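# Move two mugs from dishwasher to narrow cabinet

## Task

Remove both ceramic mugs from the dishwasher and set them upright or upside down inside the narrow base cabinet. Any mug breaking fails the task; a drop of more than a few centimetres or a hard knock can break one. Close everything in the kitchen that is open, fully, with the dishwasher door latched. The task fails if the dishwasher's lower rack slams while being pulled out or pushed in, or if the robot falls over or is left tilted.

## Robot and tools

Robot: TidyBot++, a four-caster mobile base (0.54 m long, 0.50 m wide, 0.38 m high) carrying one seven-joint arm with a two-finger gripper. The shoulder sits 0.12 m ahead of the base centre, 0.68 m off the floor. Segments: upper arm 0.42 m, forearm 0.31 m, hand 0.31 m. Cameras: base_camera (fixed on the base) and wrist_camera (looks where the hand points). The arm starts folded, hand pointing down.

Frames (metres): base frame has its origin on the floor below the base centre, x forward, y left, z up. The odometry frame is the base frame as it was at scene start. hand_pose is the point between the finger pads; its z axis runs out along the fingers, and the fingers close along its y axis.

move: one action per call. Keys:
- base: object with any of translate_m (forward positive, -2 to 2 m), strafe_m (left positive, -2 to 2 m), rotate_rad (counter-clockwise from above positive, -6.3 to 6.3 rad). All are offsets from where the base stands when the command starts, along its axes at that moment.
- joints: absolute targets by name, in radians: joint_1_rad (unlimited; positive turns the arm clockwise seen from above, the opposite sense to rotate_rad), joint_2_rad (-2.249 to 2.249, shoulder, 0 = upper arm vertical, positive leans forward), joint_3_rad (unlimited), joint_4_rad (-2.579 to 2.579, elbow, 0 = straight; with joint_3_rad at 3.14 negative bends forward), joint_5_rad (unlimited), joint_6_rad (-2.099 to 2.099, wrist), joint_7_rad (unlimited; with hand down, positive is counter-clockwise from above; at 1.57 fingers open left/right). gripper_pos is 0 (open, about 85 mm gap) to 1 (closed); gap ≈ 85 x (1 - gripper_pos) mm. Unlimited joints take the shorter way, so send steps under half a turn.
- target: one list of seven numbers [x, y, z, qw, qx, qy, qz], an absolute hand pose in the base frame, position in metres, same form as the hand_pose line. Alongside target, joints may contain only gripper_pos.
- speeds: caps for this action: translate_m and strafe_m 0.05 to 0.5 m/s, rotate_rad 0.1 to 1.57 rad/s. When translating and strafing together, cap only one of them.
- cameras: list of base_camera, wrist_camera or all; [] for none. blocking: true (default) returns when motion ends; false returns within about 0.5 s while motion continues.
A move with no action just reports state and images. Unknown keys make a call invalid; out-of-range values get it refused.

Other tools: wait(seconds 0 to 10, cameras) lets time pass; stop(cameras) brakes all running motions; zoom_image(camera, region [x0, y0, x1, y1] in pixels, at most 504 x 504) enlarges part of the latest image; read_manual(section "licences") returns licence text only; finished_scene(scene) ends the current scene, with its number, irreversibly.

Result lines: base_status, joint_status, hand_status give done, moving, off_target (rested away from target, maybe still pushing), contact_stop, time_out, not_followed, stopped, torque_fault or limit_stop_at_motor_heat. The move line summarises (done, or the worst status). Also shown: joint_positions, hand_pose, hand_target (where the hand would be at the joint targets), base_odometry (x, y, heading in rad, left positive, wheel-count only), base_tilt (degrees forward/right), motor_effort in percent with the peak in brackets, on_its_own (uncommanded behaviour), pictures (camera order), earlier move, and warnings such as joint command not followed, pose unreachable, cause:, ARM HIT, MOTOR HOT, OVER-TEMPERATURE FAULT.

Ordering: if a move or wait is refused, or an uncommanded stop (contact_stop, time_out, torque fault) shows up, the rest of that reply's move, wait and finished_scene calls are skipped.

Accuracy: after a done target the hand is usually within 3 cm; correct by adding (wanted - measured hand_pose) to the last target. To keep a loaded hand steady, resend hand_target, not hand_pose. A held object makes the arm sag; never command a joint to its current reading while holding something. The arm does not avoid obstacles and keeps pushing if blocked; nothing stops it hitting the base. A hand pointing down reaches at most about 0.94 m high, and only near the base. Closed fingertips extend about 20 mm beyond the hand point.

Hazards: torque limits are 104.5 N m (joints 1 to 4) and 51.3 N m (joints 5 to 7); exceeding one freezes the arm for 10 s. A blocked base keeps shoving until its 14 s timeout. The robot can tip if the arm snags something about 0.6 m up while the base moves, if a raised hand is pushed or pulled sideways, or if the arm swings out while stretched; backing off or retracting the arm rights it. Holding loads or straining heats motors. For this job: grip mugs gently and set them down low and slowly, pull and push the dishwasher rack slowly so it never slams, close every door fully and latch the dishwasher, and finish with the robot upright.

Each tool is called after "Call:" as a command line: name --argument value for each argument, lists and objects as JSON in quotes; but a table of rows of numbers goes row by row, as --pt "numbers of a row", without its own name.

## Session

Call:
move

Scene clock: 0.00 s.
base_odometry: x=+0.000 y=+0.000 heading=+0.000
base_tilt: forward=+0.5 right=-0.4
base_status: not commanded
joint_positions: joint_1_rad=-0.013 joint_2_rad=-0.369 joint_3_rad=+3.133 joint_4_rad=-2.527 joint_5_rad=-0.024 joint_6_rad=-0.861 joint_7_rad=+1.563 gripper_pos=+0.000
joint_status: not commanded
motor_effort: joint_1_rad=-1 joint_2_rad=-1 joint_3_rad=+1 joint_4_rad=+14 joint_5_rad=-1 joint_6_rad=+0 joint_7_rad=+0
hand_pose: x=+0.2665 y=+0.0098 z=+0.5910 quat_wxyz=(-0.009, +0.998, -0.001, +0.061) (m; base frame)
hand_target: x=+0.2675 y=+0.0099 z=+0.5916 quat_wxyz=(-0.009, +0.998, -0.001, +0.062) (m; base frame)
hand_status: not commanded
pictures: base_camera, wrist_camera

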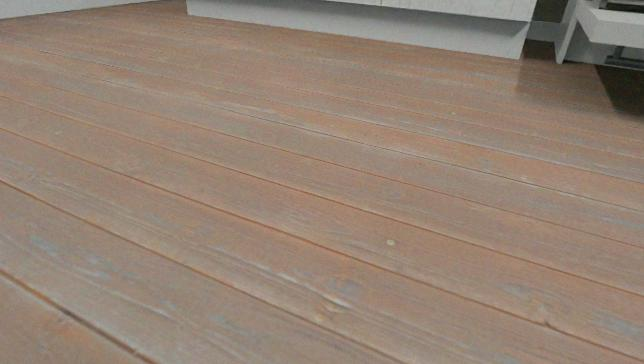

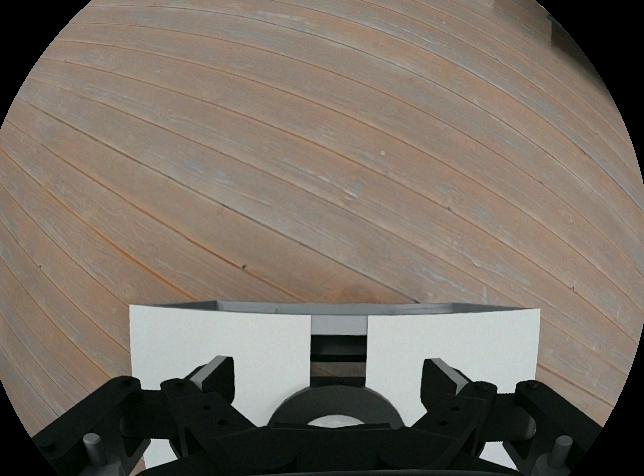

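Call:
move --joints '{"joint_6_rad": 0.3}'

Scene clock: 8.10 s.
move: done
base_odometry: x=+0.000 y=+0.000 heading=+0.000
base_tilt: forward=+0.5 right=-0.3
base_status: not commanded
joint_positions: joint_1_rad=-0.013 joint_2_rad=-0.369 joint_3_rad=+3.133 joint_4_rad=-2.528 joint_5_rad=-0.024 joint_6_rad=+0.247 joint_7_rad=+1.563 gripper_pos=+0.000
joint_status: all done
motor_effort: joint_1_rad=-1(1) joint_2_rad=-5(5) joint_3_rad=+1(1) joint_4_rad=+20(20) joint_5_rad=-1(2) joint_6_rad=+8(9) joint_7_rad=+0(1)
hand_pose: x=+0.5218 y=+0.0081 z=+0.7954 quat_wxyz=(-0.011, +0.817, -0.005, +0.577) (m; base frame)
hand_target: x=+0.5277 y=+0.0079 z=+0.8127 quat_wxyz=(-0.011, +0.801, -0.005, +0.599) (m; base frame)
hand_status: not commanded
pictures: base_camera, wrist_camera
camera_calibration:
wrist_camera: T_world_to_cam=[[0.0533464, -0.998509, -0.0115735, -0.00220757], [-0.321461, -0.00619903, -0.946902, 0.98033], [0.945419, 0.0542343, -0.321313, -0.107351], [0, 0, 0, 1]] pos_world=[0.416748, 0.00969493, 0.893758]

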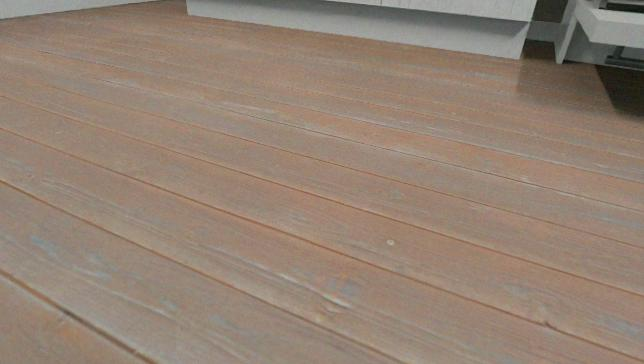

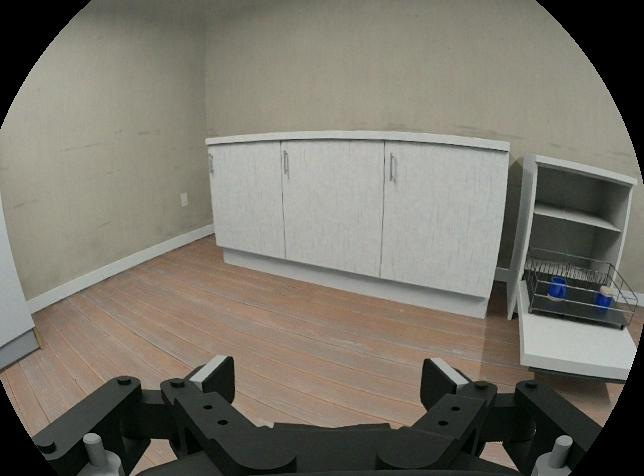

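Call:
move --joints '{"joint_1_rad": 0.7}' --cameras '["wrist_camera"]'

Call:
move --joints '{"joint_1_rad": 1.9}' --cameras '["wrist_camera"]'

Call:
move --joints '{"joint_1_rad": -1.2}' --cameras '["wrist_camera"]'

Call:
move --joints '{"joint_1_rad": -2.6}' --cameras '["wrist_camera"]'

Scene clock: 14.27 s.
move: done
base_odometry: x=+0.000 y=+0.000 heading=+0.000
base_tilt: forward=+0.5 right=-0.3
base_status: not commanded
joint_positions: joint_1_rad=+0.673 joint_2_rad=-0.369 joint_3_rad=+3.133 joint_4_rad=-2.528 joint_5_rad=-0.024 joint_6_rad=+0.247 joint_7_rad=+1.563 gripper_pos=+0.000
joint_status: all done
motor_effort: joint_1_rad=-1(2) joint_2_rad=-5(6) joint_3_rad=+1(1) joint_4_rad=+19(20) joint_5_rad=-1(3) joint_6_rad=+8(9) joint_7_rad=+0(1)
hand_pose: x=+0.4358 y=-0.2490 z=+0.7955 quat_wxyz=(+0.183, +0.768, -0.280, +0.547) (m; base frame)
hand_target: x=+0.4333 y=-0.2613 z=+0.8127 quat_wxyz=(+0.198, +0.748, -0.284, +0.565) (m; base frame)
hand_status: not commanded
pictures: wrist_camera
camera_calibration:
wrist_camera: T_world_to_cam=[[-0.591505, -0.80622, -0.0115018, 0.0744336], [-0.252533, 0.198787, -0.946948, 0.972121], [0.765735, -0.55722, -0.32118, -0.0860768], [0, 0, 0, 1]] pos_world=[0.355432, -0.181199, 0.893758]

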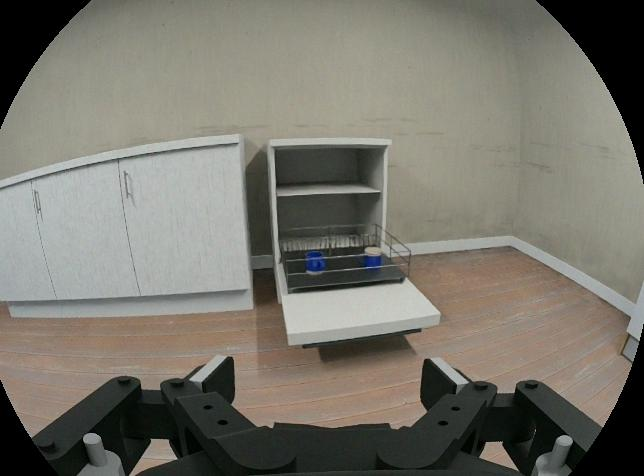

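Scene clock: 16.73 s.
move: done
base_odometry: x=+0.000 y=+0.000 heading=+0.000
base_tilt: forward=+0.5 right=-0.3
base_status: not commanded
joint_positions: joint_1_rad=+1.873 joint_2_rad=-0.369 joint_3_rad=+3.133 joint_4_rad=-2.528 joint_5_rad=-0.024 joint_6_rad=+0.247 joint_7_rad=+1.563 gripper_pos=+0.000
joint_status: all done
motor_effort: joint_1_rad=-1(2) joint_2_rad=-5(6) joint_3_rad=+1(1) joint_4_rad=+19(19) joint_5_rad=-2(3) joint_6_rad=+9(10) joint_7_rad=+0(1)
hand_pose: x=+0.0017 y=-0.3855 z=+0.7955 quat_wxyz=(+0.460, +0.475, -0.664, +0.348) (m; base frame)
hand_target: x=-0.0107 y=-0.3877 z=+0.8127 quat_wxyz=(+0.483, +0.457, -0.657, +0.355) (m; base frame)
hand_status: not commanded
pictures: wrist_camera
camera_calibration:
wrist_camera: T_world_to_cam=[[-0.965786, 0.259083, -0.0115202, 0.118988], [0.093738, 0.307321, -0.946978, 0.931017], [-0.241805, -0.915658, -0.321092, 0.0337452], [0, 0, 0, 1]] pos_world=[0.0358048, -0.28605, 0.893858]

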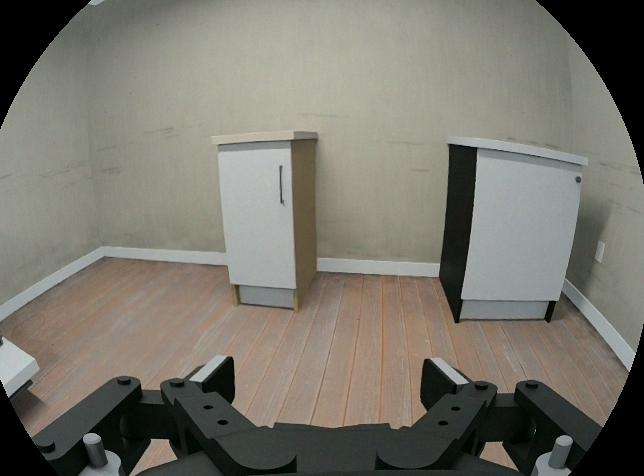

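Scene clock: 20.63 s.
move: done
base_odometry: x=+0.000 y=+0.000 heading=+0.000
base_tilt: forward=+0.6 right=-0.4
base_status: not commanded
joint_positions: joint_1_rad=-1.173 joint_2_rad=-0.369 joint_3_rad=+3.133 joint_4_rad=-2.528 joint_5_rad=-0.024 joint_6_rad=+0.248 joint_7_rad=+1.563 gripper_pos=+0.000
joint_status: all done
motor_effort: joint_1_rad=-1(2) joint_2_rad=-5(6) joint_3_rad=+1(1) joint_4_rad=+19(19) joint_5_rad=-1(3) joint_6_rad=+8(9) joint_7_rad=+0(1)
hand_pose: x=+0.2723 y=+0.3726 z=+0.7956 quat_wxyz=(-0.326, +0.686, +0.443, +0.476) (m; base frame)
hand_target: x=+0.2647 y=+0.3819 z=+0.8127 quat_wxyz=(-0.345, +0.667, +0.443, +0.490) (m; base frame)
hand_status: not commanded
pictures: wrist_camera
camera_calibration:
wrist_camera: T_world_to_cam=[[0.936859, -0.349518, -0.011515, -0.107357], [-0.122387, -0.29685, -0.947049, 0.956732], [0.327592, 0.88866, -0.320884, -0.0342093], [0, 0, 0, 1]] pos_world=[0.228877, 0.276884, 0.893859]

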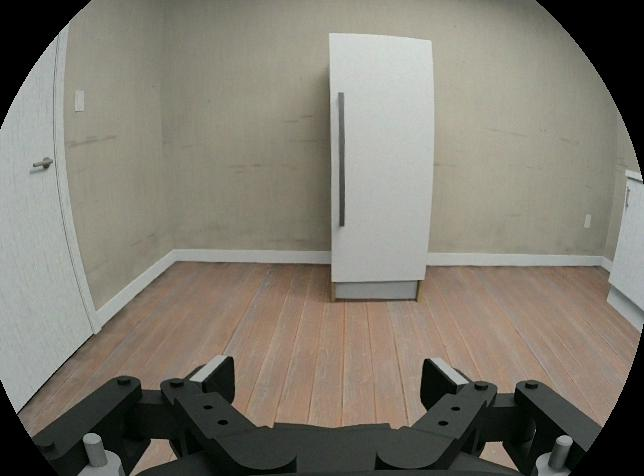

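Scene clock: 23.30 s.
move: done
base_odometry: x=+0.000 y=+0.000 heading=+0.000
base_tilt: forward=+0.5 right=-0.3
base_status: not commanded
joint_positions: joint_1_rad=-2.574 joint_2_rad=-0.369 joint_3_rad=+3.133 joint_4_rad=-2.528 joint_5_rad=-0.024 joint_6_rad=+0.248 joint_7_rad=+1.563 gripper_pos=+0.000
joint_status: all done
motor_effort: joint_1_rad=-1(2) joint_2_rad=-5(6) joint_3_rad=+1(1) joint_4_rad=+19(20) joint_5_rad=-1(2) joint_6_rad=+9(9) joint_7_rad=+0(1)
hand_pose: x=-0.2222 y=+0.2143 z=+0.7956 quat_wxyz=(-0.556, +0.239, +0.781, +0.154) (m; base frame)
hand_target: x=-0.2326 y=+0.2085 z=+0.8127 quat_wxyz=(-0.579, +0.224, +0.769, +0.153) (m; base frame)
hand_status: not commanded
pictures: wrist_camera
camera_calibration:
wrist_camera: T_world_to_cam=[[0.503445, 0.863951, -0.011519, -0.0558089], [0.271782, -0.171001, -0.947045, 0.909817], [-0.820169, 0.473654, -0.320895, 0.102414], [0, 0, 0, 1]] pos_world=[-0.135178, 0.155287, 0.893859]

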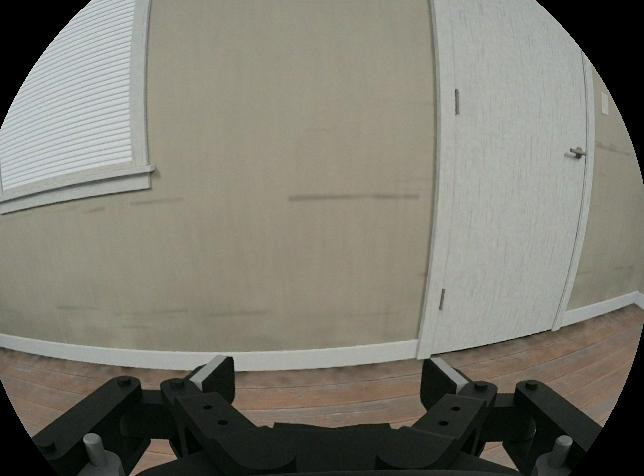

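Call:
move --joints '{"joint_1_rad": 0.7}' --cameras '["wrist_camera"]'

Call:
zoom_image --camera "wrist_camera" --region '[260, 130, 460, 360]'

Call:
zoom_image --camera "wrist_camera" --region '[270, 215, 420, 300]'

Scene clock: 56.60 s.
move: done
base_odometry: x=+0.000 y=+0.000 heading=+0.000
base_tilt: forward=+0.5 right=-0.3
base_status: not commanded
joint_positions: joint_1_rad=-5.557 joint_2_rad=-0.369 joint_3_rad=+3.133 joint_4_rad=-2.528 joint_5_rad=-0.024 joint_6_rad=+0.248 joint_7_rad=+1.563 gripper_pos=+0.000
joint_status: all done
motor_effort: joint_1_rad=-1(2) joint_2_rad=-6(6) joint_3_rad=+1(1) joint_4_rad=+19(20) joint_5_rad=-1(2) joint_6_rad=+9(9) joint_7_rad=+0(1)
hand_pose: x=+0.4221 y=-0.2655 z=+0.7956 quat_wxyz=(-0.198, -0.760, +0.300, -0.542) (m; base frame)
hand_target: x=+0.4333 y=-0.2613 z=+0.8127 quat_wxyz=(-0.198, -0.748, +0.284, -0.565) (m; base frame)
hand_status: not commanded
pictures: wrist_camera
camera_calibration:
wrist_camera: T_world_to_cam=[[-0.633505, -0.773654, -0.0114667, 0.0794572], [-0.241348, 0.211665, -0.947074, 0.970882], [0.735134, -0.597209, -0.320811, -0.0827579], [0, 0, 0, 1]] pos_world=[0.345496, -0.193453, 0.893859]

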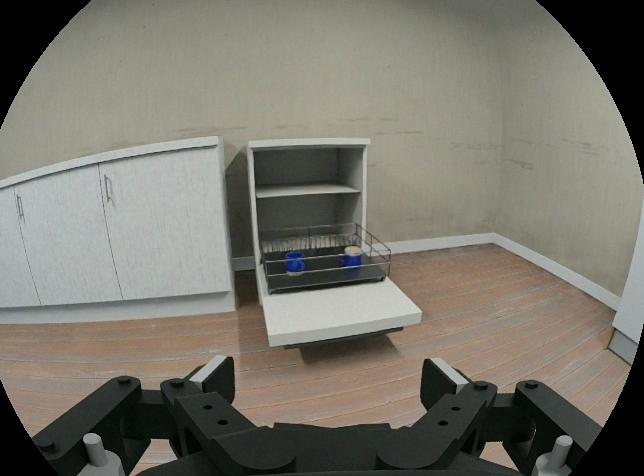

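Scaled by 2.191.

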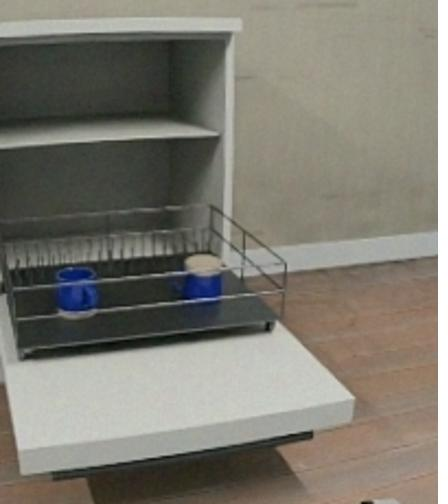

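Scaled by 3.360.

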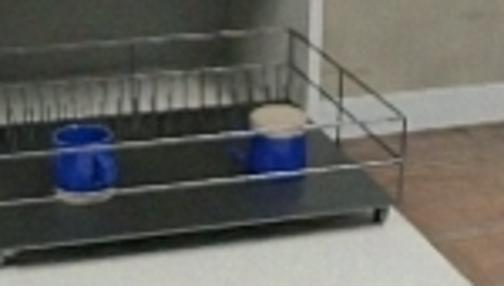

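Call:
move --base '{"translate_m": 0.25, "strafe_m": -1.15, "rotate_rad": -1.99}' --joints '{"joint_1_rad": 0.0}'

Call:
zoom_image --camera "wrist_camera" --region '[220, 100, 440, 320]'

Scene clock: 108.73 s.
move: done
base_odometry: x=+0.250 y=-1.150 heading=-1.990
base_tilt: forward=+0.5 right=-0.4
base_status: done
joint_positions: joint_1_rad=-6.258 joint_2_rad=-0.370 joint_3_rad=+3.133 joint_4_rad=-2.528 joint_5_rad=-0.024 joint_6_rad=+0.249 joint_7_rad=+1.563 gripper_pos=+0.000
joint_status: all done
motor_effort: joint_1_rad=-1(2) joint_2_rad=-5(8) joint_3_rad=+1(2) joint_4_rad=+19(20) joint_5_rad=-1(3) joint_6_rad=+9(9) joint_7_rad=+0(1)
hand_pose: x=+0.5220 y=-0.0073 z=+0.7962 quat_wxyz=(+0.000, -0.816, +0.021, -0.578) (m; base frame)
hand_target: x=+0.5278 y=+0.0026 z=+0.8127 quat_wxyz=(+0.007, -0.801, +0.011, -0.599) (m; base frame)
hand_status: not commanded
pictures: base_camera, wrist_camera
camera_calibration:
wrist_camera: T_world_to_cam=[[0.0150988, -0.999821, -0.0113988, 0.0021948], [-0.318853, 0.00599044, -0.947785, 0.980572], [0.947684, 0.017945, -0.318705, -0.109918], [0, 0, 0, 1]] pos_world=[0.416793, -0.00170718, 0.894365]

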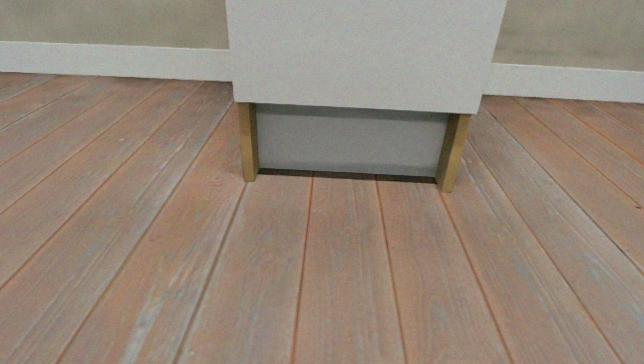

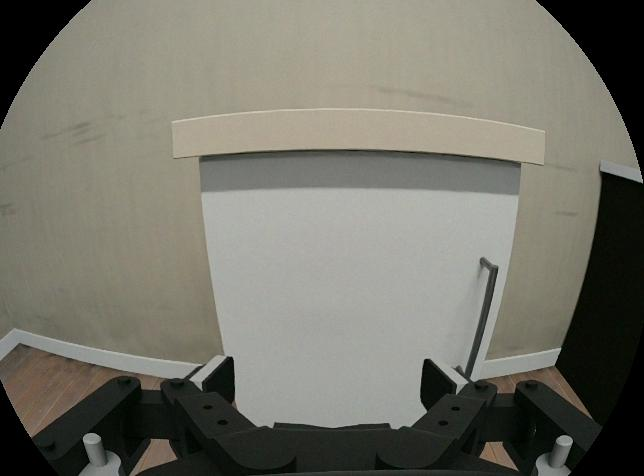

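Scaled by 2.291.

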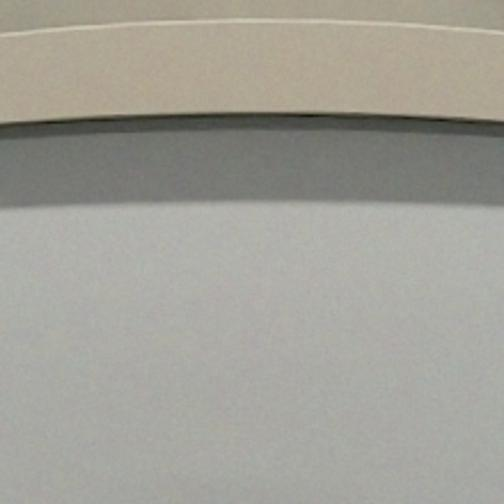

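Call:
move --base '{"translate_m": -0.18, "strafe_m": -0.154, "rotate_rad": -0.04}' --cameras '[]'

Call:
move --joints '{"joint_1_rad": 0.0, "joint_2_rad": 0.658, "joint_3_rad": 3.1416, "joint_4_rad": -2.3745, "joint_5_rad": 0.0, "joint_6_rad": 1.4617, "joint_7_rad": 1.5708}'

Scene clock: 181.67 s.
move: done
base_odometry: x=+0.183 y=-0.923 heading=-2.030
base_tilt: forward=+0.5 right=-0.2
base_status: done
joint_positions: joint_1_rad=-6.262 joint_2_rad=-0.370 joint_3_rad=+3.134 joint_4_rad=-2.529 joint_5_rad=-0.024 joint_6_rad=+0.250 joint_7_rad=+1.563 gripper_pos=+0.000
joint_status: not commanded
motor_effort: joint_1_rad=-1(2) joint_2_rad=-5(7) joint_3_rad=+1(2) joint_4_rad=+19(20) joint_5_rad=-2(2) joint_6_rad=+7(9) joint_7_rad=+0(1)
hand_pose: x=+0.5220 y=-0.0057 z=+0.7966 quat_wxyz=(+0.001, -0.816, +0.019, -0.578) (m; base frame)
hand_target: x=+0.5278 y=+0.0026 z=+0.8127 quat_wxyz=(+0.007, -0.801, +0.011, -0.599) (m; base frame)
hand_status: not commanded
pictures: none
No camera images: "cameras" was empty.

Scene clock: 184.33 s.
move: done
base_odometry: x=+0.183 y=-0.923 heading=-2.030
base_tilt: forward=+0.6 right=-0.3
base_status: not commanded
joint_positions: joint_1_rad=-6.262 joint_2_rad=+0.634 joint_3_rad=+3.134 joint_4_rad=-2.393 joint_5_rad=-0.024 joint_6_rad=+1.406 joint_7_rad=+1.563 gripper_pos=+0.000
joint_status: all done
motor_effort: joint_1_rad=-1(2) joint_2_rad=-27(30) joint_3_rad=+0(2) joint_4_rad=+7(20) joint_5_rad=-2(2) joint_6_rad=+9(10) joint_7_rad=+0(1)
hand_pose: x=+0.7147 y=-0.0150 z=+0.6930 quat_wxyz=(-0.008, -0.724, +0.020, -0.689) (m; base frame)
hand_target: x=+0.7218 y=+0.0013 z=+0.7022 quat_wxyz=(+0.000, -0.707, +0.000, -0.707) (m; base frame)
hand_status: not commanded
pictures: base_camera, wrist_camera
camera_calibration:
wrist_camera: T_world_to_cam=[[0.00385487, -0.99993, 0.0111758, -0.0170965], [-0.0365792, -0.0113094, -0.999267, 0.777813], [0.999323, 0.00344324, -0.0366203, -0.55786], [0, 0, 0, 1]] pos_world=[0.586, -0.00637785, 0.757005]

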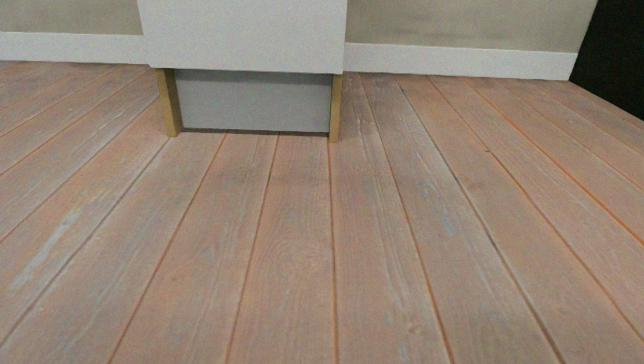

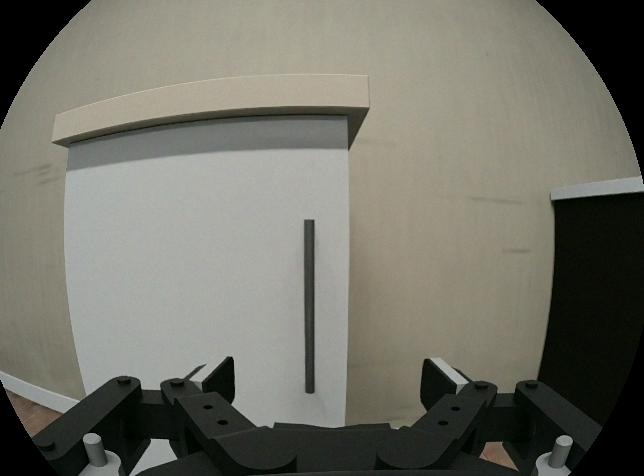

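Call:
move --joints '{"joint_1_rad": -0.021, "joint_5_rad": 0.03, "joint_2_rad": 0.682}' --base '{"translate_m": 0.11}' --speeds '{"translate_m": 0.2}' --cameras '["wrist_camera"]'

Call:
zoom_image --camera "wrist_camera" --region '[200, 200, 460, 440]'

Scene clock: 224.10 s.
move: done
base_odometry: x=+0.133 y=-1.022 heading=-2.031
base_tilt: forward=+0.5 right=-0.3
base_status: done
joint_positions: joint_1_rad=-6.282 joint_2_rad=+0.657 joint_3_rad=+3.134 joint_4_rad=-2.385 joint_5_rad=-0.017 joint_6_rad=+1.411 joint_7_rad=+1.563 gripper_pos=+0.000
joint_status: all done
motor_effort: joint_1_rad=-1(2) joint_2_rad=-28(30) joint_3_rad=+0(1) joint_4_rad=+7(8) joint_5_rad=-1(2) joint_6_rad=+10(10) joint_7_rad=+0(1)
hand_pose: x=+0.7179 y=-0.0010 z=+0.6835 quat_wxyz=(+0.001, -0.728, +0.009, -0.685) (m; base frame)
hand_target: x=+0.7216 y=+0.0233 z=+0.6878 quat_wxyz=(+0.017, -0.715, -0.019, -0.698) (m; base frame)
hand_status: not commanded
pictures: wrist_camera
camera_calibration:
wrist_camera: T_world_to_cam=[[0.0310206, -0.999449, 0.0117799, -0.0229409], [-0.046243, -0.013208, -0.998843, 0.775343], [0.998448, 0.03044, -0.0466273, -0.553988], [0, 0, 0, 1]] pos_world=[0.589694, 0.00417589, 0.748885]

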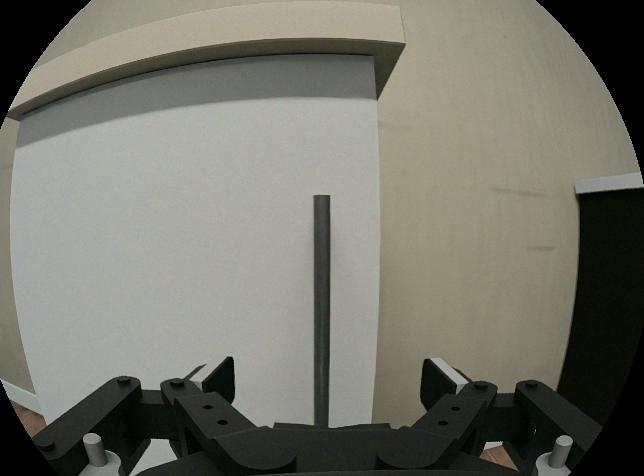

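Scaled by 1.938.

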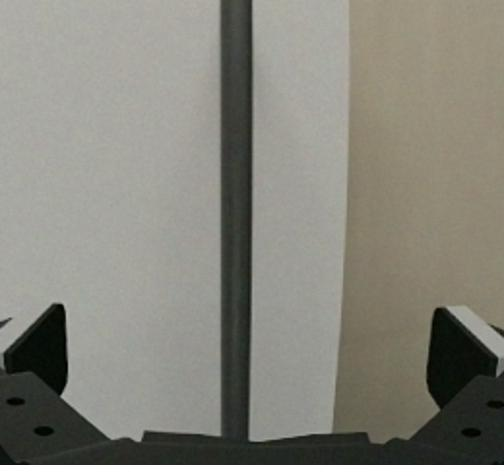

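Call:
move --base '{"translate_m": 0.05}' --speeds '{"translate_m": 0.1}' --cameras '["wrist_camera"]'

Call:
zoom_image --camera "wrist_camera" --region '[200, 200, 460, 440]'

Scene clock: 243.50 s.
move: done
base_odometry: x=+0.111 y=-1.066 heading=-2.031
base_tilt: forward=+0.5 right=-0.3
base_status: done
joint_positions: joint_1_rad=-6.282 joint_2_rad=+0.659 joint_3_rad=+3.134 joint_4_rad=-2.383 joint_5_rad=-0.017 joint_6_rad=+1.411 joint_7_rad=+1.563 gripper_pos=+0.000
joint_status: not commanded
motor_effort: joint_1_rad=-1(3) joint_2_rad=-28(30) joint_3_rad=+0(1) joint_4_rad=+7(8) joint_5_rad=-2(2) joint_6_rad=+8(10) joint_7_rad=+0(1)
hand_pose: x=+0.7186 y=-0.0009 z=+0.6829 quat_wxyz=(+0.001, -0.728, +0.009, -0.685) (m; base frame)
hand_target: x=+0.7216 y=+0.0233 z=+0.6878 quat_wxyz=(+0.017, -0.715, -0.019, -0.698) (m; base frame)
hand_status: not commanded
pictures: wrist_camera
camera_calibration:
wrist_camera: T_world_to_cam=[[0.0311206, -0.999446, 0.0117773, -0.0230112], [-0.0462417, -0.01321, -0.998843, 0.774675], [0.998445, 0.0305399, -0.0466272, -0.554718], [0, 0, 0, 1]] pos_world=[0.590394, 0.00417607, 0.748185]

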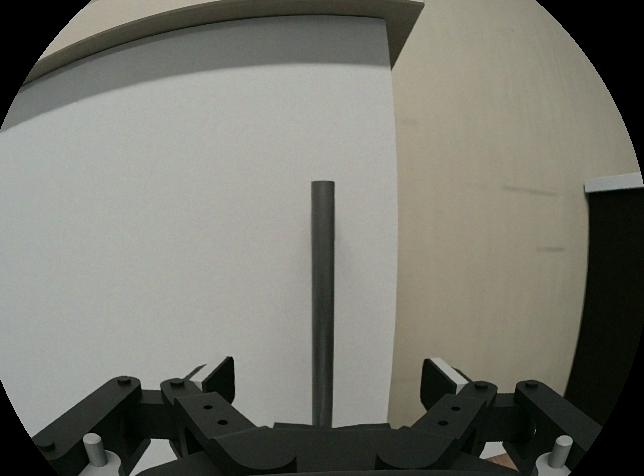

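Scaled by 1.938.

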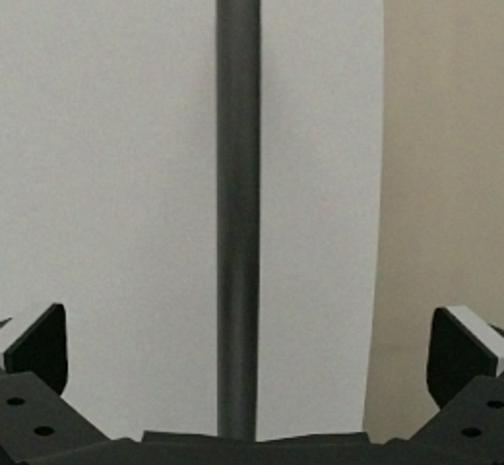

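Call:
move --base '{"translate_m": 0.008}' --speeds '{"translate_m": 0.1}' --cameras '[]'

Call:
move --joints '{"gripper_pos": 0.93}' --cameras '["wrist_camera"]'

Scene clock: 248.07 s.
move: done
base_odometry: x=+0.107 y=-1.074 heading=-2.031
base_tilt: forward=+0.5 right=-0.3
base_status: done
joint_positions: joint_1_rad=-6.282 joint_2_rad=+0.661 joint_3_rad=+3.134 joint_4_rad=-2.381 joint_5_rad=-0.017 joint_6_rad=+1.411 joint_7_rad=+1.563 gripper_pos=+0.000
joint_status: not commanded
motor_effort: joint_1_rad=-1(2) joint_2_rad=-28(30) joint_3_rad=+0(1) joint_4_rad=+7(9) joint_5_rad=-1(2) joint_6_rad=+10(10) joint_7_rad=+0(1)
hand_pose: x=+0.7192 y=-0.0008 z=+0.6825 quat_wxyz=(+0.001, -0.728, +0.009, -0.686) (m; base frame)
hand_target: x=+0.7216 y=+0.0233 z=+0.6878 quat_wxyz=(+0.017, -0.715, -0.019, -0.698) (m; base frame)
hand_status: not commanded
pictures: none
No camera images: "cameras" was empty.

Scene clock: 249.13 s.
move: done
base_odometry: x=+0.107 y=-1.074 heading=-2.031
base_tilt: forward=+0.5 right=-0.3
base_status: not commanded
joint_positions: joint_1_rad=-6.283 joint_2_rad=+0.661 joint_3_rad=+3.134 joint_4_rad=-2.382 joint_5_rad=-0.017 joint_6_rad=+1.412 joint_7_rad=+1.563 gripper_pos=+0.915
joint_status: all done
motor_effort: joint_1_rad=-1(2) joint_2_rad=-29(29) joint_3_rad=-1(1) joint_4_rad=+8(10) joint_5_rad=-1(2) joint_6_rad=+9(10) joint_7_rad=+0(1)
hand_pose: x=+0.7190 y=-0.0003 z=+0.6826 quat_wxyz=(+0.001, -0.728, +0.009, -0.686) (m; base frame)
hand_target: x=+0.7216 y=+0.0233 z=+0.6878 quat_wxyz=(+0.017, -0.715, -0.019, -0.698) (m; base frame)
hand_status: not commanded
pictures: wrist_camera
camera_calibration:
wrist_camera: T_world_to_cam=[[0.0321189, -0.999414, 0.0118415, -0.0231551], [-0.0458271, -0.0133077, -0.998861, 0.77407], [0.998433, 0.0315396, -0.0462277, -0.555445], [0, 0, 0, 1]] pos_world=[0.590792, 0.00467813, 0.747786]

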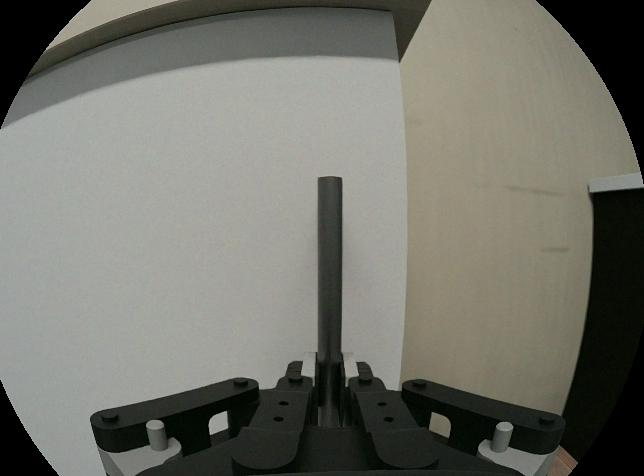

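Call:
move --base '{"translate_m": -0.08, "strafe_m": 0.021}' --speeds '{"translate_m": 0.1}' --cameras '["wrist_camera"]'

Scene clock: 262.87 s.
move: done
base_odometry: x=+0.162 y=-1.011 heading=-2.031
base_tilt: forward=+0.4 right=-0.3
base_status: done
joint_positions: joint_1_rad=-6.286 joint_2_rad=+0.671 joint_3_rad=+3.135 joint_4_rad=-2.367 joint_5_rad=-0.017 joint_6_rad=+1.415 joint_7_rad=+1.563 gripper_pos=+0.915
joint_status: not commanded
motor_effort: joint_1_rad=-1(2) joint_2_rad=-30(33) joint_3_rad=+0(2) joint_4_rad=+5(8) joint_5_rad=-1(2) joint_6_rad=+9(13) joint_7_rad=+0(1)
hand_pose: x=+0.7238 y=+0.0014 z=+0.6825 quat_wxyz=(+0.002, -0.725, +0.008, -0.688) (m; base frame)
hand_target: x=+0.7216 y=+0.0233 z=+0.6878 quat_wxyz=(+0.017, -0.715, -0.019, -0.698) (m; base frame)
hand_status: not commanded
pictures: wrist_camera
camera_calibration:
wrist_camera: T_world_to_cam=[[0.0347479, -0.999317, 0.0125776, -0.0239896], [-0.038276, -0.0139067, -0.99917, 0.769041], [0.998663, 0.0342377, -0.0387331, -0.565551], [0, 0, 0, 1]] pos_world=[0.595065, 0.00608475, 0.746799]

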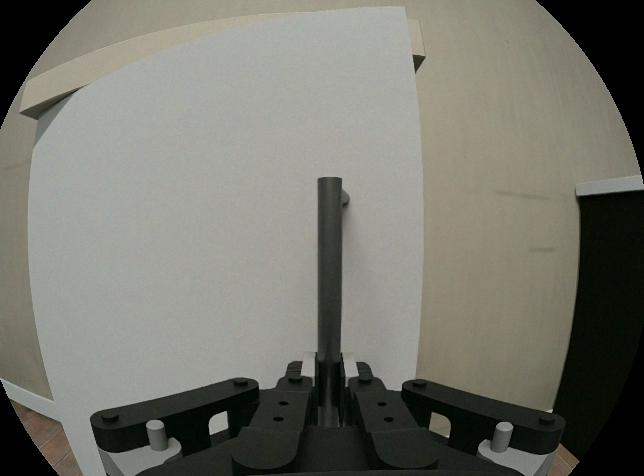

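Call:
move --base '{"translate_m": -0.072, "strafe_m": 0.041}' --speeds '{"translate_m": 0.1}' --cameras '["wrist_camera"]'

Call:
move --base '{"translate_m": -0.059, "strafe_m": 0.0585}' --speeds '{"translate_m": 0.1}' --cameras '["wrist_camera"]'

Scene clock: 267.57 s.
move: done
base_odometry: x=+0.230 y=-0.965 heading=-2.031
base_tilt: forward=+0.5 right=-0.3
base_status: done
joint_positions: joint_1_rad=-6.288 joint_2_rad=+0.672 joint_3_rad=+3.140 joint_4_rad=-2.367 joint_5_rad=-0.017 joint_6_rad=+1.417 joint_7_rad=+1.563 gripper_pos=+0.915
joint_status: not commanded
motor_effort: joint_1_rad=-1(5) joint_2_rad=-29(33) joint_3_rad=-1(4) joint_4_rad=+5(9) joint_5_rad=-1(3) joint_6_rad=+10(12) joint_7_rad=+0(1)
hand_pose: x=+0.7240 y=-0.0004 z=+0.6825 quat_wxyz=(+0.000, -0.725, +0.008, -0.689) (m; base frame)
hand_target: x=+0.7216 y=+0.0233 z=+0.6878 quat_wxyz=(+0.017, -0.715, -0.019, -0.698) (m; base frame)
hand_status: not commanded
pictures: wrist_camera
camera_calibration:
wrist_camera: T_world_to_cam=[[0.0317608, -0.999365, 0.0161389, -0.0260651], [-0.0369439, -0.0173098, -0.999167, 0.768047], [0.998812, 0.0311382, -0.0374702, -0.566635], [0, 0, 0, 1]] pos_world=[0.595164, 0.00489011, 0.746597]

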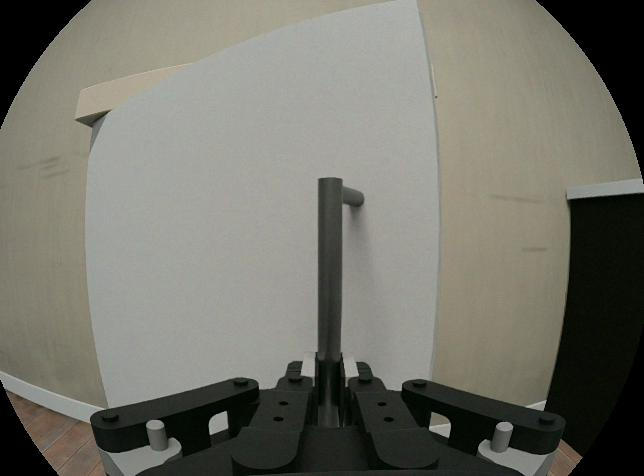

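Scene clock: 268.97 s.
move: done
base_odometry: x=+0.309 y=-0.938 heading=-2.031
base_tilt: forward=+0.6 right=-0.3
base_status: done
joint_positions: joint_1_rad=-6.289 joint_2_rad=+0.672 joint_3_rad=+3.151 joint_4_rad=-2.374 joint_5_rad=-0.017 joint_6_rad=+1.424 joint_7_rad=+1.563 gripper_pos=+0.915
joint_status: not commanded
motor_effort: joint_1_rad=-4(7) joint_2_rad=-28(31) joint_3_rad=-3(5) joint_4_rad=+7(11) joint_5_rad=+2(5) joint_6_rad=+10(11) joint_7_rad=+0(1)
hand_pose: x=+0.7218 y=-0.0048 z=+0.6823 quat_wxyz=(-0.005, -0.725, +0.008, -0.689) (m; base frame)
hand_target: x=+0.7216 y=+0.0233 z=+0.6878 quat_wxyz=(+0.017, -0.715, -0.019, -0.698) (m; base frame)
hand_status: not commanded
pictures: wrist_camera
camera_calibration:
wrist_camera: T_world_to_cam=[[0.0244086, -0.999444, 0.022707, -0.0296287], [-0.0372827, -0.023608, -0.999026, 0.767814], [0.999007, 0.0235383, -0.0378382, -0.564286], [0, 0, 0, 1]] pos_world=[0.593075, 0.00179668, 0.746387]

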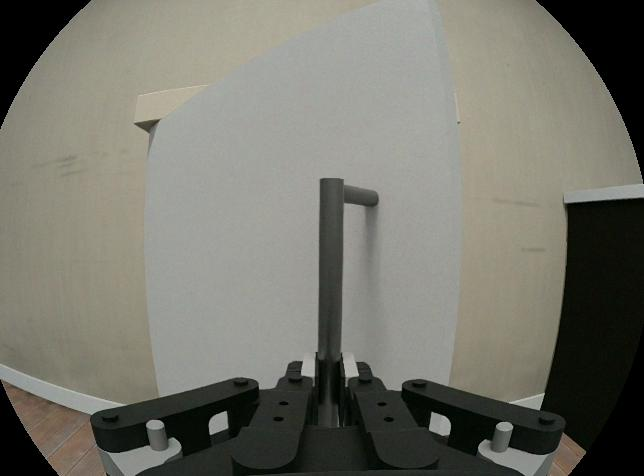

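Call:
move --joints '{"gripper_pos": 0.78}' --cameras '[]'

Call:
move --base '{"translate_m": -0.09}' --speeds '{"translate_m": 0.15}' --cameras '["wrist_camera"]'

Call:
move --base '{"strafe_m": -0.17}' --joints '{"gripper_pos": 1.0}' --cameras '["wrist_camera"]'

Scene clock: 305.73 s.
move: done
base_odometry: x=+0.309 y=-0.938 heading=-2.031
base_tilt: forward=+0.5 right=-0.3
base_status: not commanded
joint_positions: joint_1_rad=-6.290 joint_2_rad=+0.672 joint_3_rad=+3.149 joint_4_rad=-2.374 joint_5_rad=-0.017 joint_6_rad=+1.424 joint_7_rad=+1.563 gripper_pos=+0.780
joint_status: all done
motor_effort: joint_1_rad=-1(4) joint_2_rad=-28(29) joint_3_rad=+0(3) joint_4_rad=+7(8) joint_5_rad=-2(2) joint_6_rad=+9(10) joint_7_rad=+0(1)
hand_pose: x=+0.7218 y=-0.0032 z=+0.6823 quat_wxyz=(-0.004, -0.725, +0.007, -0.689) (m; base frame)
hand_target: x=+0.7216 y=+0.0233 z=+0.6878 quat_wxyz=(+0.017, -0.715, -0.019, -0.698) (m; base frame)
hand_status: not commanded
pictures: none
No camera images: "cameras" was empty.

Scene clock: 307.00 s.
move: done
base_odometry: x=+0.349 y=-0.857 heading=-2.031
base_tilt: forward=+0.6 right=-0.3
base_status: done
joint_positions: joint_1_rad=-6.290 joint_2_rad=+0.672 joint_3_rad=+3.149 joint_4_rad=-2.374 joint_5_rad=-0.017 joint_6_rad=+1.424 joint_7_rad=+1.563 gripper_pos=+0.780
joint_status: not commanded
motor_effort: joint_1_rad=-1(3) joint_2_rad=-29(32) joint_3_rad=+0(1) joint_4_rad=+7(9) joint_5_rad=-1(2) joint_6_rad=+9(10) joint_7_rad=+0(1)
hand_pose: x=+0.7218 y=-0.0032 z=+0.6822 quat_wxyz=(-0.004, -0.725, +0.007, -0.689) (m; base frame)
hand_target: x=+0.7216 y=+0.0233 z=+0.6878 quat_wxyz=(+0.017, -0.715, -0.019, -0.698) (m; base frame)
hand_status: not commanded
pictures: wrist_camera
camera_calibration:
wrist_camera: T_world_to_cam=[[0.0271738, -0.999397, 0.021595, -0.0291355], [-0.0375331, -0.0226078, -0.99904, 0.767901], [0.998926, 0.0263372, -0.0381249, -0.564065], [0, 0, 0, 1]] pos_world=[0.593072, 0.00309844, 0.746288]

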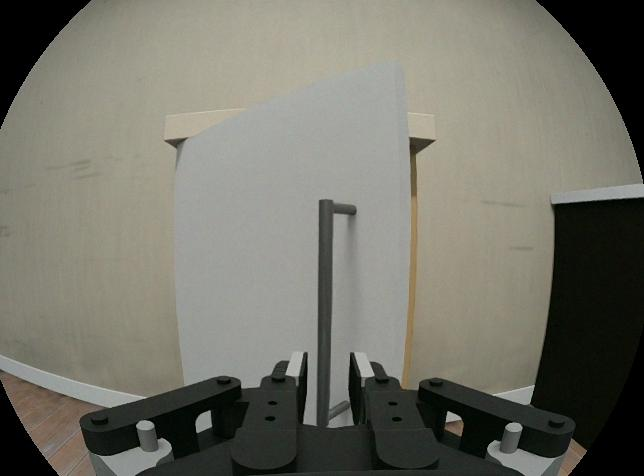

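Scene clock: 308.50 s.
move: done
base_odometry: x=+0.197 y=-0.781 heading=-2.031
base_tilt: forward=+0.6 right=-0.4
base_status: done
joint_positions: joint_1_rad=-6.293 joint_2_rad=+0.672 joint_3_rad=+3.149 joint_4_rad=-2.374 joint_5_rad=-0.017 joint_6_rad=+1.424 joint_7_rad=+1.563 gripper_pos=+0.999
joint_status: all done
motor_effort: joint_1_rad=-1(4) joint_2_rad=-29(29) joint_3_rad=+0(2) joint_4_rad=+7(7) joint_5_rad=-1(3) joint_6_rad=+8(10) joint_7_rad=+0(1)
hand_pose: x=+0.7218 y=-0.0013 z=+0.6822 quat_wxyz=(-0.003, -0.725, +0.006, -0.689) (m; base frame)
hand_target: x=+0.7216 y=+0.0233 z=+0.6878 quat_wxyz=(+0.017, -0.715, -0.019, -0.698) (m; base frame)
hand_status: not commanded
pictures: wrist_camera
camera_calibration:
wrist_camera: T_world_to_cam=[[0.030367, -0.99931, 0.021374, -0.0294572], [-0.0374666, -0.0225068, -0.999044, 0.767893], [0.998836, 0.0295372, -0.0381242, -0.563959], [0, 0, 0, 1]] pos_world=[0.592968, 0.00450374, 0.746288]

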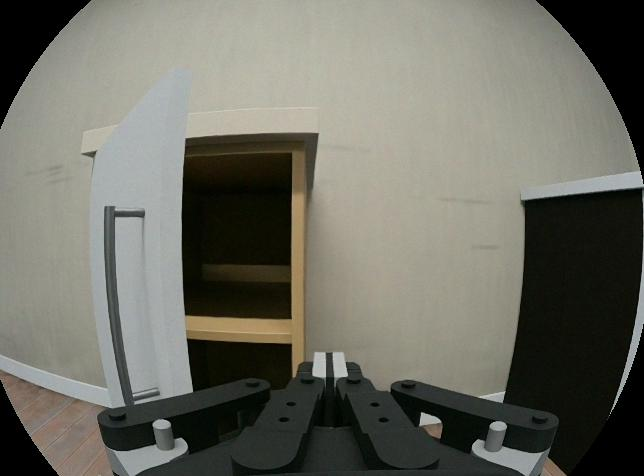

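Call:
move --base '{"translate_m": 0.18}' --speeds '{"translate_m": 0.3}' --cameras '["wrist_camera"]'

Call:
move --base '{"rotate_rad": 0.3}' --speeds '{"rotate_rad": 0.25}' --cameras '["wrist_camera"]'

Call:
move --base '{"rotate_rad": 0.3}' --speeds '{"rotate_rad": 0.25}' --cameras '["wrist_camera"]'

Scene clock: 340.47 s.
move: done
base_odometry: x=+0.117 y=-0.943 heading=-2.032
base_tilt: forward=+0.6 right=-0.3
base_status: done
joint_positions: joint_1_rad=-6.293 joint_2_rad=+0.672 joint_3_rad=+3.149 joint_4_rad=-2.374 joint_5_rad=-0.017 joint_6_rad=+1.424 joint_7_rad=+1.563 gripper_pos=+0.999
joint_status: not commanded
motor_effort: joint_1_rad=-1(1) joint_2_rad=-29(30) joint_3_rad=+0(1) joint_4_rad=+7(9) joint_5_rad=-1(3) joint_6_rad=+9(10) joint_7_rad=+1(1)
hand_pose: x=+0.7218 y=-0.0013 z=+0.6822 quat_wxyz=(-0.003, -0.725, +0.006, -0.689) (m; base frame)
hand_target: x=+0.7216 y=+0.0233 z=+0.6878 quat_wxyz=(+0.017, -0.715, -0.019, -0.698) (m; base frame)
hand_status: not commanded
pictures: wrist_camera
camera_calibration:
wrist_camera: T_world_to_cam=[[0.0303671, -0.99931, 0.0213759, -0.0294617], [-0.0374666, -0.0225088, -0.999044, 0.767897], [0.998836, 0.0295372, -0.0381243, -0.564059], [0, 0, 0, 1]] pos_world=[0.593068, 0.00450374, 0.746288]

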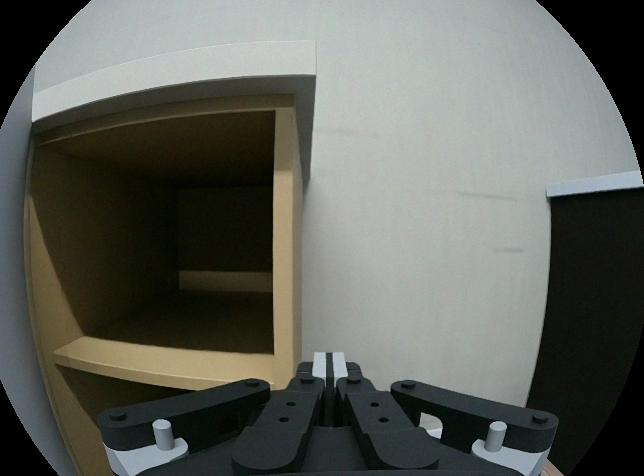

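Scene clock: 342.17 s.
move: done
base_odometry: x=+0.117 y=-0.943 heading=-1.732
base_tilt: forward=+0.5 right=-0.3
base_status: done
joint_positions: joint_1_rad=-6.297 joint_2_rad=+0.672 joint_3_rad=+3.147 joint_4_rad=-2.374 joint_5_rad=-0.017 joint_6_rad=+1.424 joint_7_rad=+1.563 gripper_pos=+0.999
joint_status: not commanded
motor_effort: joint_1_rad=-1(8) joint_2_rad=-29(29) joint_3_rad=+0(7) joint_4_rad=+7(8) joint_5_rad=-1(5) joint_6_rad=+9(10) joint_7_rad=+0(1)
hand_pose: x=+0.7218 y=+0.0017 z=+0.6822 quat_wxyz=(-0.001, -0.725, +0.005, -0.689) (m; base frame)
hand_target: x=+0.7216 y=+0.0233 z=+0.6878 quat_wxyz=(+0.017, -0.715, -0.019, -0.698) (m; base frame)
hand_status: not commanded
pictures: wrist_camera
camera_calibration:
wrist_camera: T_world_to_cam=[[0.034828, -0.999187, 0.0203048, -0.0290017], [-0.0373913, -0.0216057, -0.999067, 0.767912], [0.998694, 0.0340363, -0.0381134, -0.563975], [0, 0, 0, 1]] pos_world=[0.592962, 0.00680876, 0.74629]

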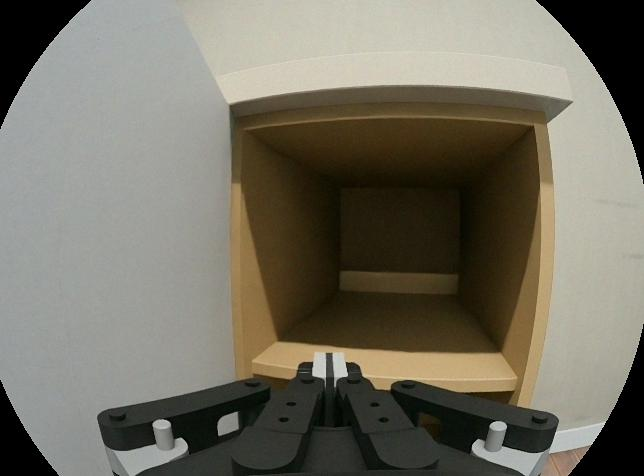

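Scene clock: 343.83 s.
move: done
base_odometry: x=+0.117 y=-0.943 heading=-1.435
base_tilt: forward=+0.6 right=-0.3
base_status: done
joint_positions: joint_1_rad=-6.262 joint_2_rad=+0.672 joint_3_rad=+3.175 joint_4_rad=-2.377 joint_5_rad=-0.022 joint_6_rad=+1.425 joint_7_rad=+1.563 gripper_pos=+0.999
joint_status: not commanded
motor_effort: joint_1_rad=-10(13) joint_2_rad=-26(30) joint_3_rad=-7(11) joint_4_rad=+9(11) joint_5_rad=+5(14) joint_6_rad=+7(10) joint_7_rad=+1(1)
hand_pose: x=+0.7201 y=-0.0337 z=+0.6816 quat_wxyz=(-0.028, -0.725, +0.021, -0.688) (m; base frame)
hand_target: x=+0.7216 y=+0.0233 z=+0.6878 quat_wxyz=(+0.017, -0.715, -0.019, -0.698) (m; base frame)
hand_status: not commanded
pictures: wrist_camera
camera_calibration:
wrist_camera: T_world_to_cam=[[-0.0260742, -0.998954, 0.0375734, -0.03222], [-0.0408848, -0.0364891, -0.998497, 0.768127], [0.998824, -0.0275712, -0.0398906, -0.562048], [0, 0, 0, 1]] pos_world=[0.591951, -0.0196543, 0.745763]

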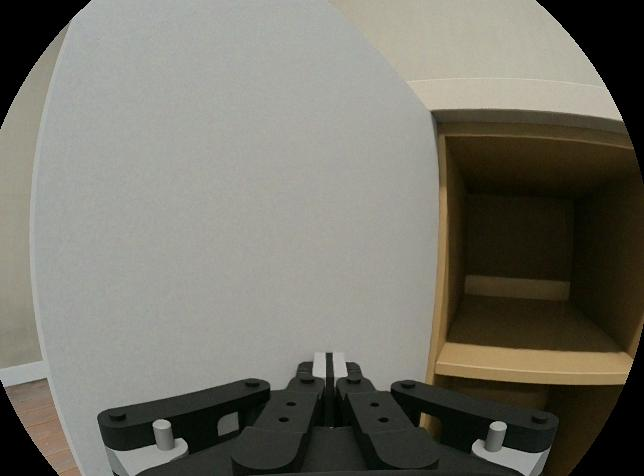

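Call:
move --base '{"rotate_rad": -0.45}' --speeds '{"rotate_rad": 0.5}' --cameras '["wrist_camera", "base_camera"]'

Scene clock: 359.13 s.
move: done
base_odometry: x=+0.116 y=-0.943 heading=-1.884
base_tilt: forward=+0.6 right=-0.3
base_status: done
joint_positions: joint_1_rad=-6.305 joint_2_rad=+0.672 joint_3_rad=+3.141 joint_4_rad=-2.377 joint_5_rad=-0.013 joint_6_rad=+1.425 joint_7_rad=+1.563 gripper_pos=+0.999
joint_status: not commanded
motor_effort: joint_1_rad=+0(7) joint_2_rad=-29(30) joint_3_rad=+0(4) joint_4_rad=+7(9) joint_5_rad=-1(4) joint_6_rad=+9(10) joint_7_rad=+0(1)
hand_pose: x=+0.7206 y=+0.0110 z=+0.6814 quat_wxyz=(+0.007, -0.726, +0.000, -0.688) (m; base frame)
hand_target: x=+0.7216 y=+0.0233 z=+0.6878 quat_wxyz=(+0.017, -0.715, -0.019, -0.698) (m; base frame)
hand_status: not commanded
pictures: base_camera, wrist_camera
camera_calibration:
wrist_camera: T_world_to_cam=[[0.0526426, -0.99847, 0.0169348, -0.0301753], [-0.0390399, -0.0190031, -0.999057, 0.768452], [0.99785, 0.0519318, -0.0399805, -0.561461], [0, 0, 0, 1]] pos_world=[0.591843, 0.0136316, 0.745791]

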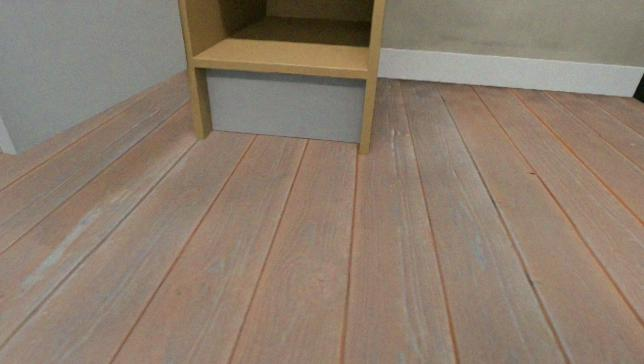

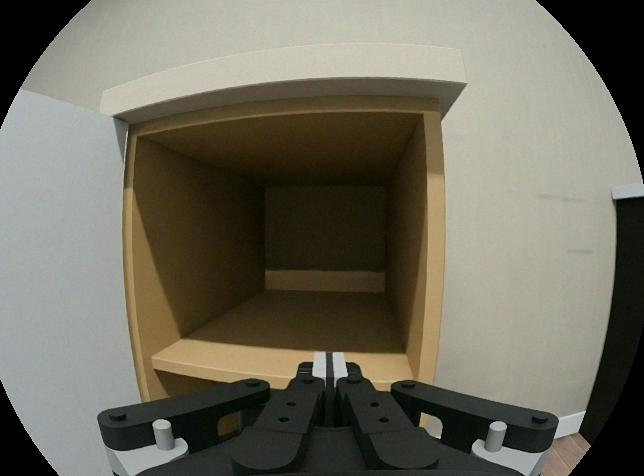

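Call:
zoom_image --camera "base_camera" --region '[0, 0, 400, 180]'

Scaled by 1.260.

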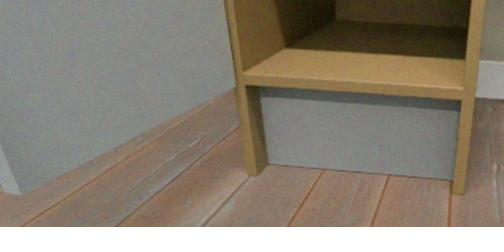

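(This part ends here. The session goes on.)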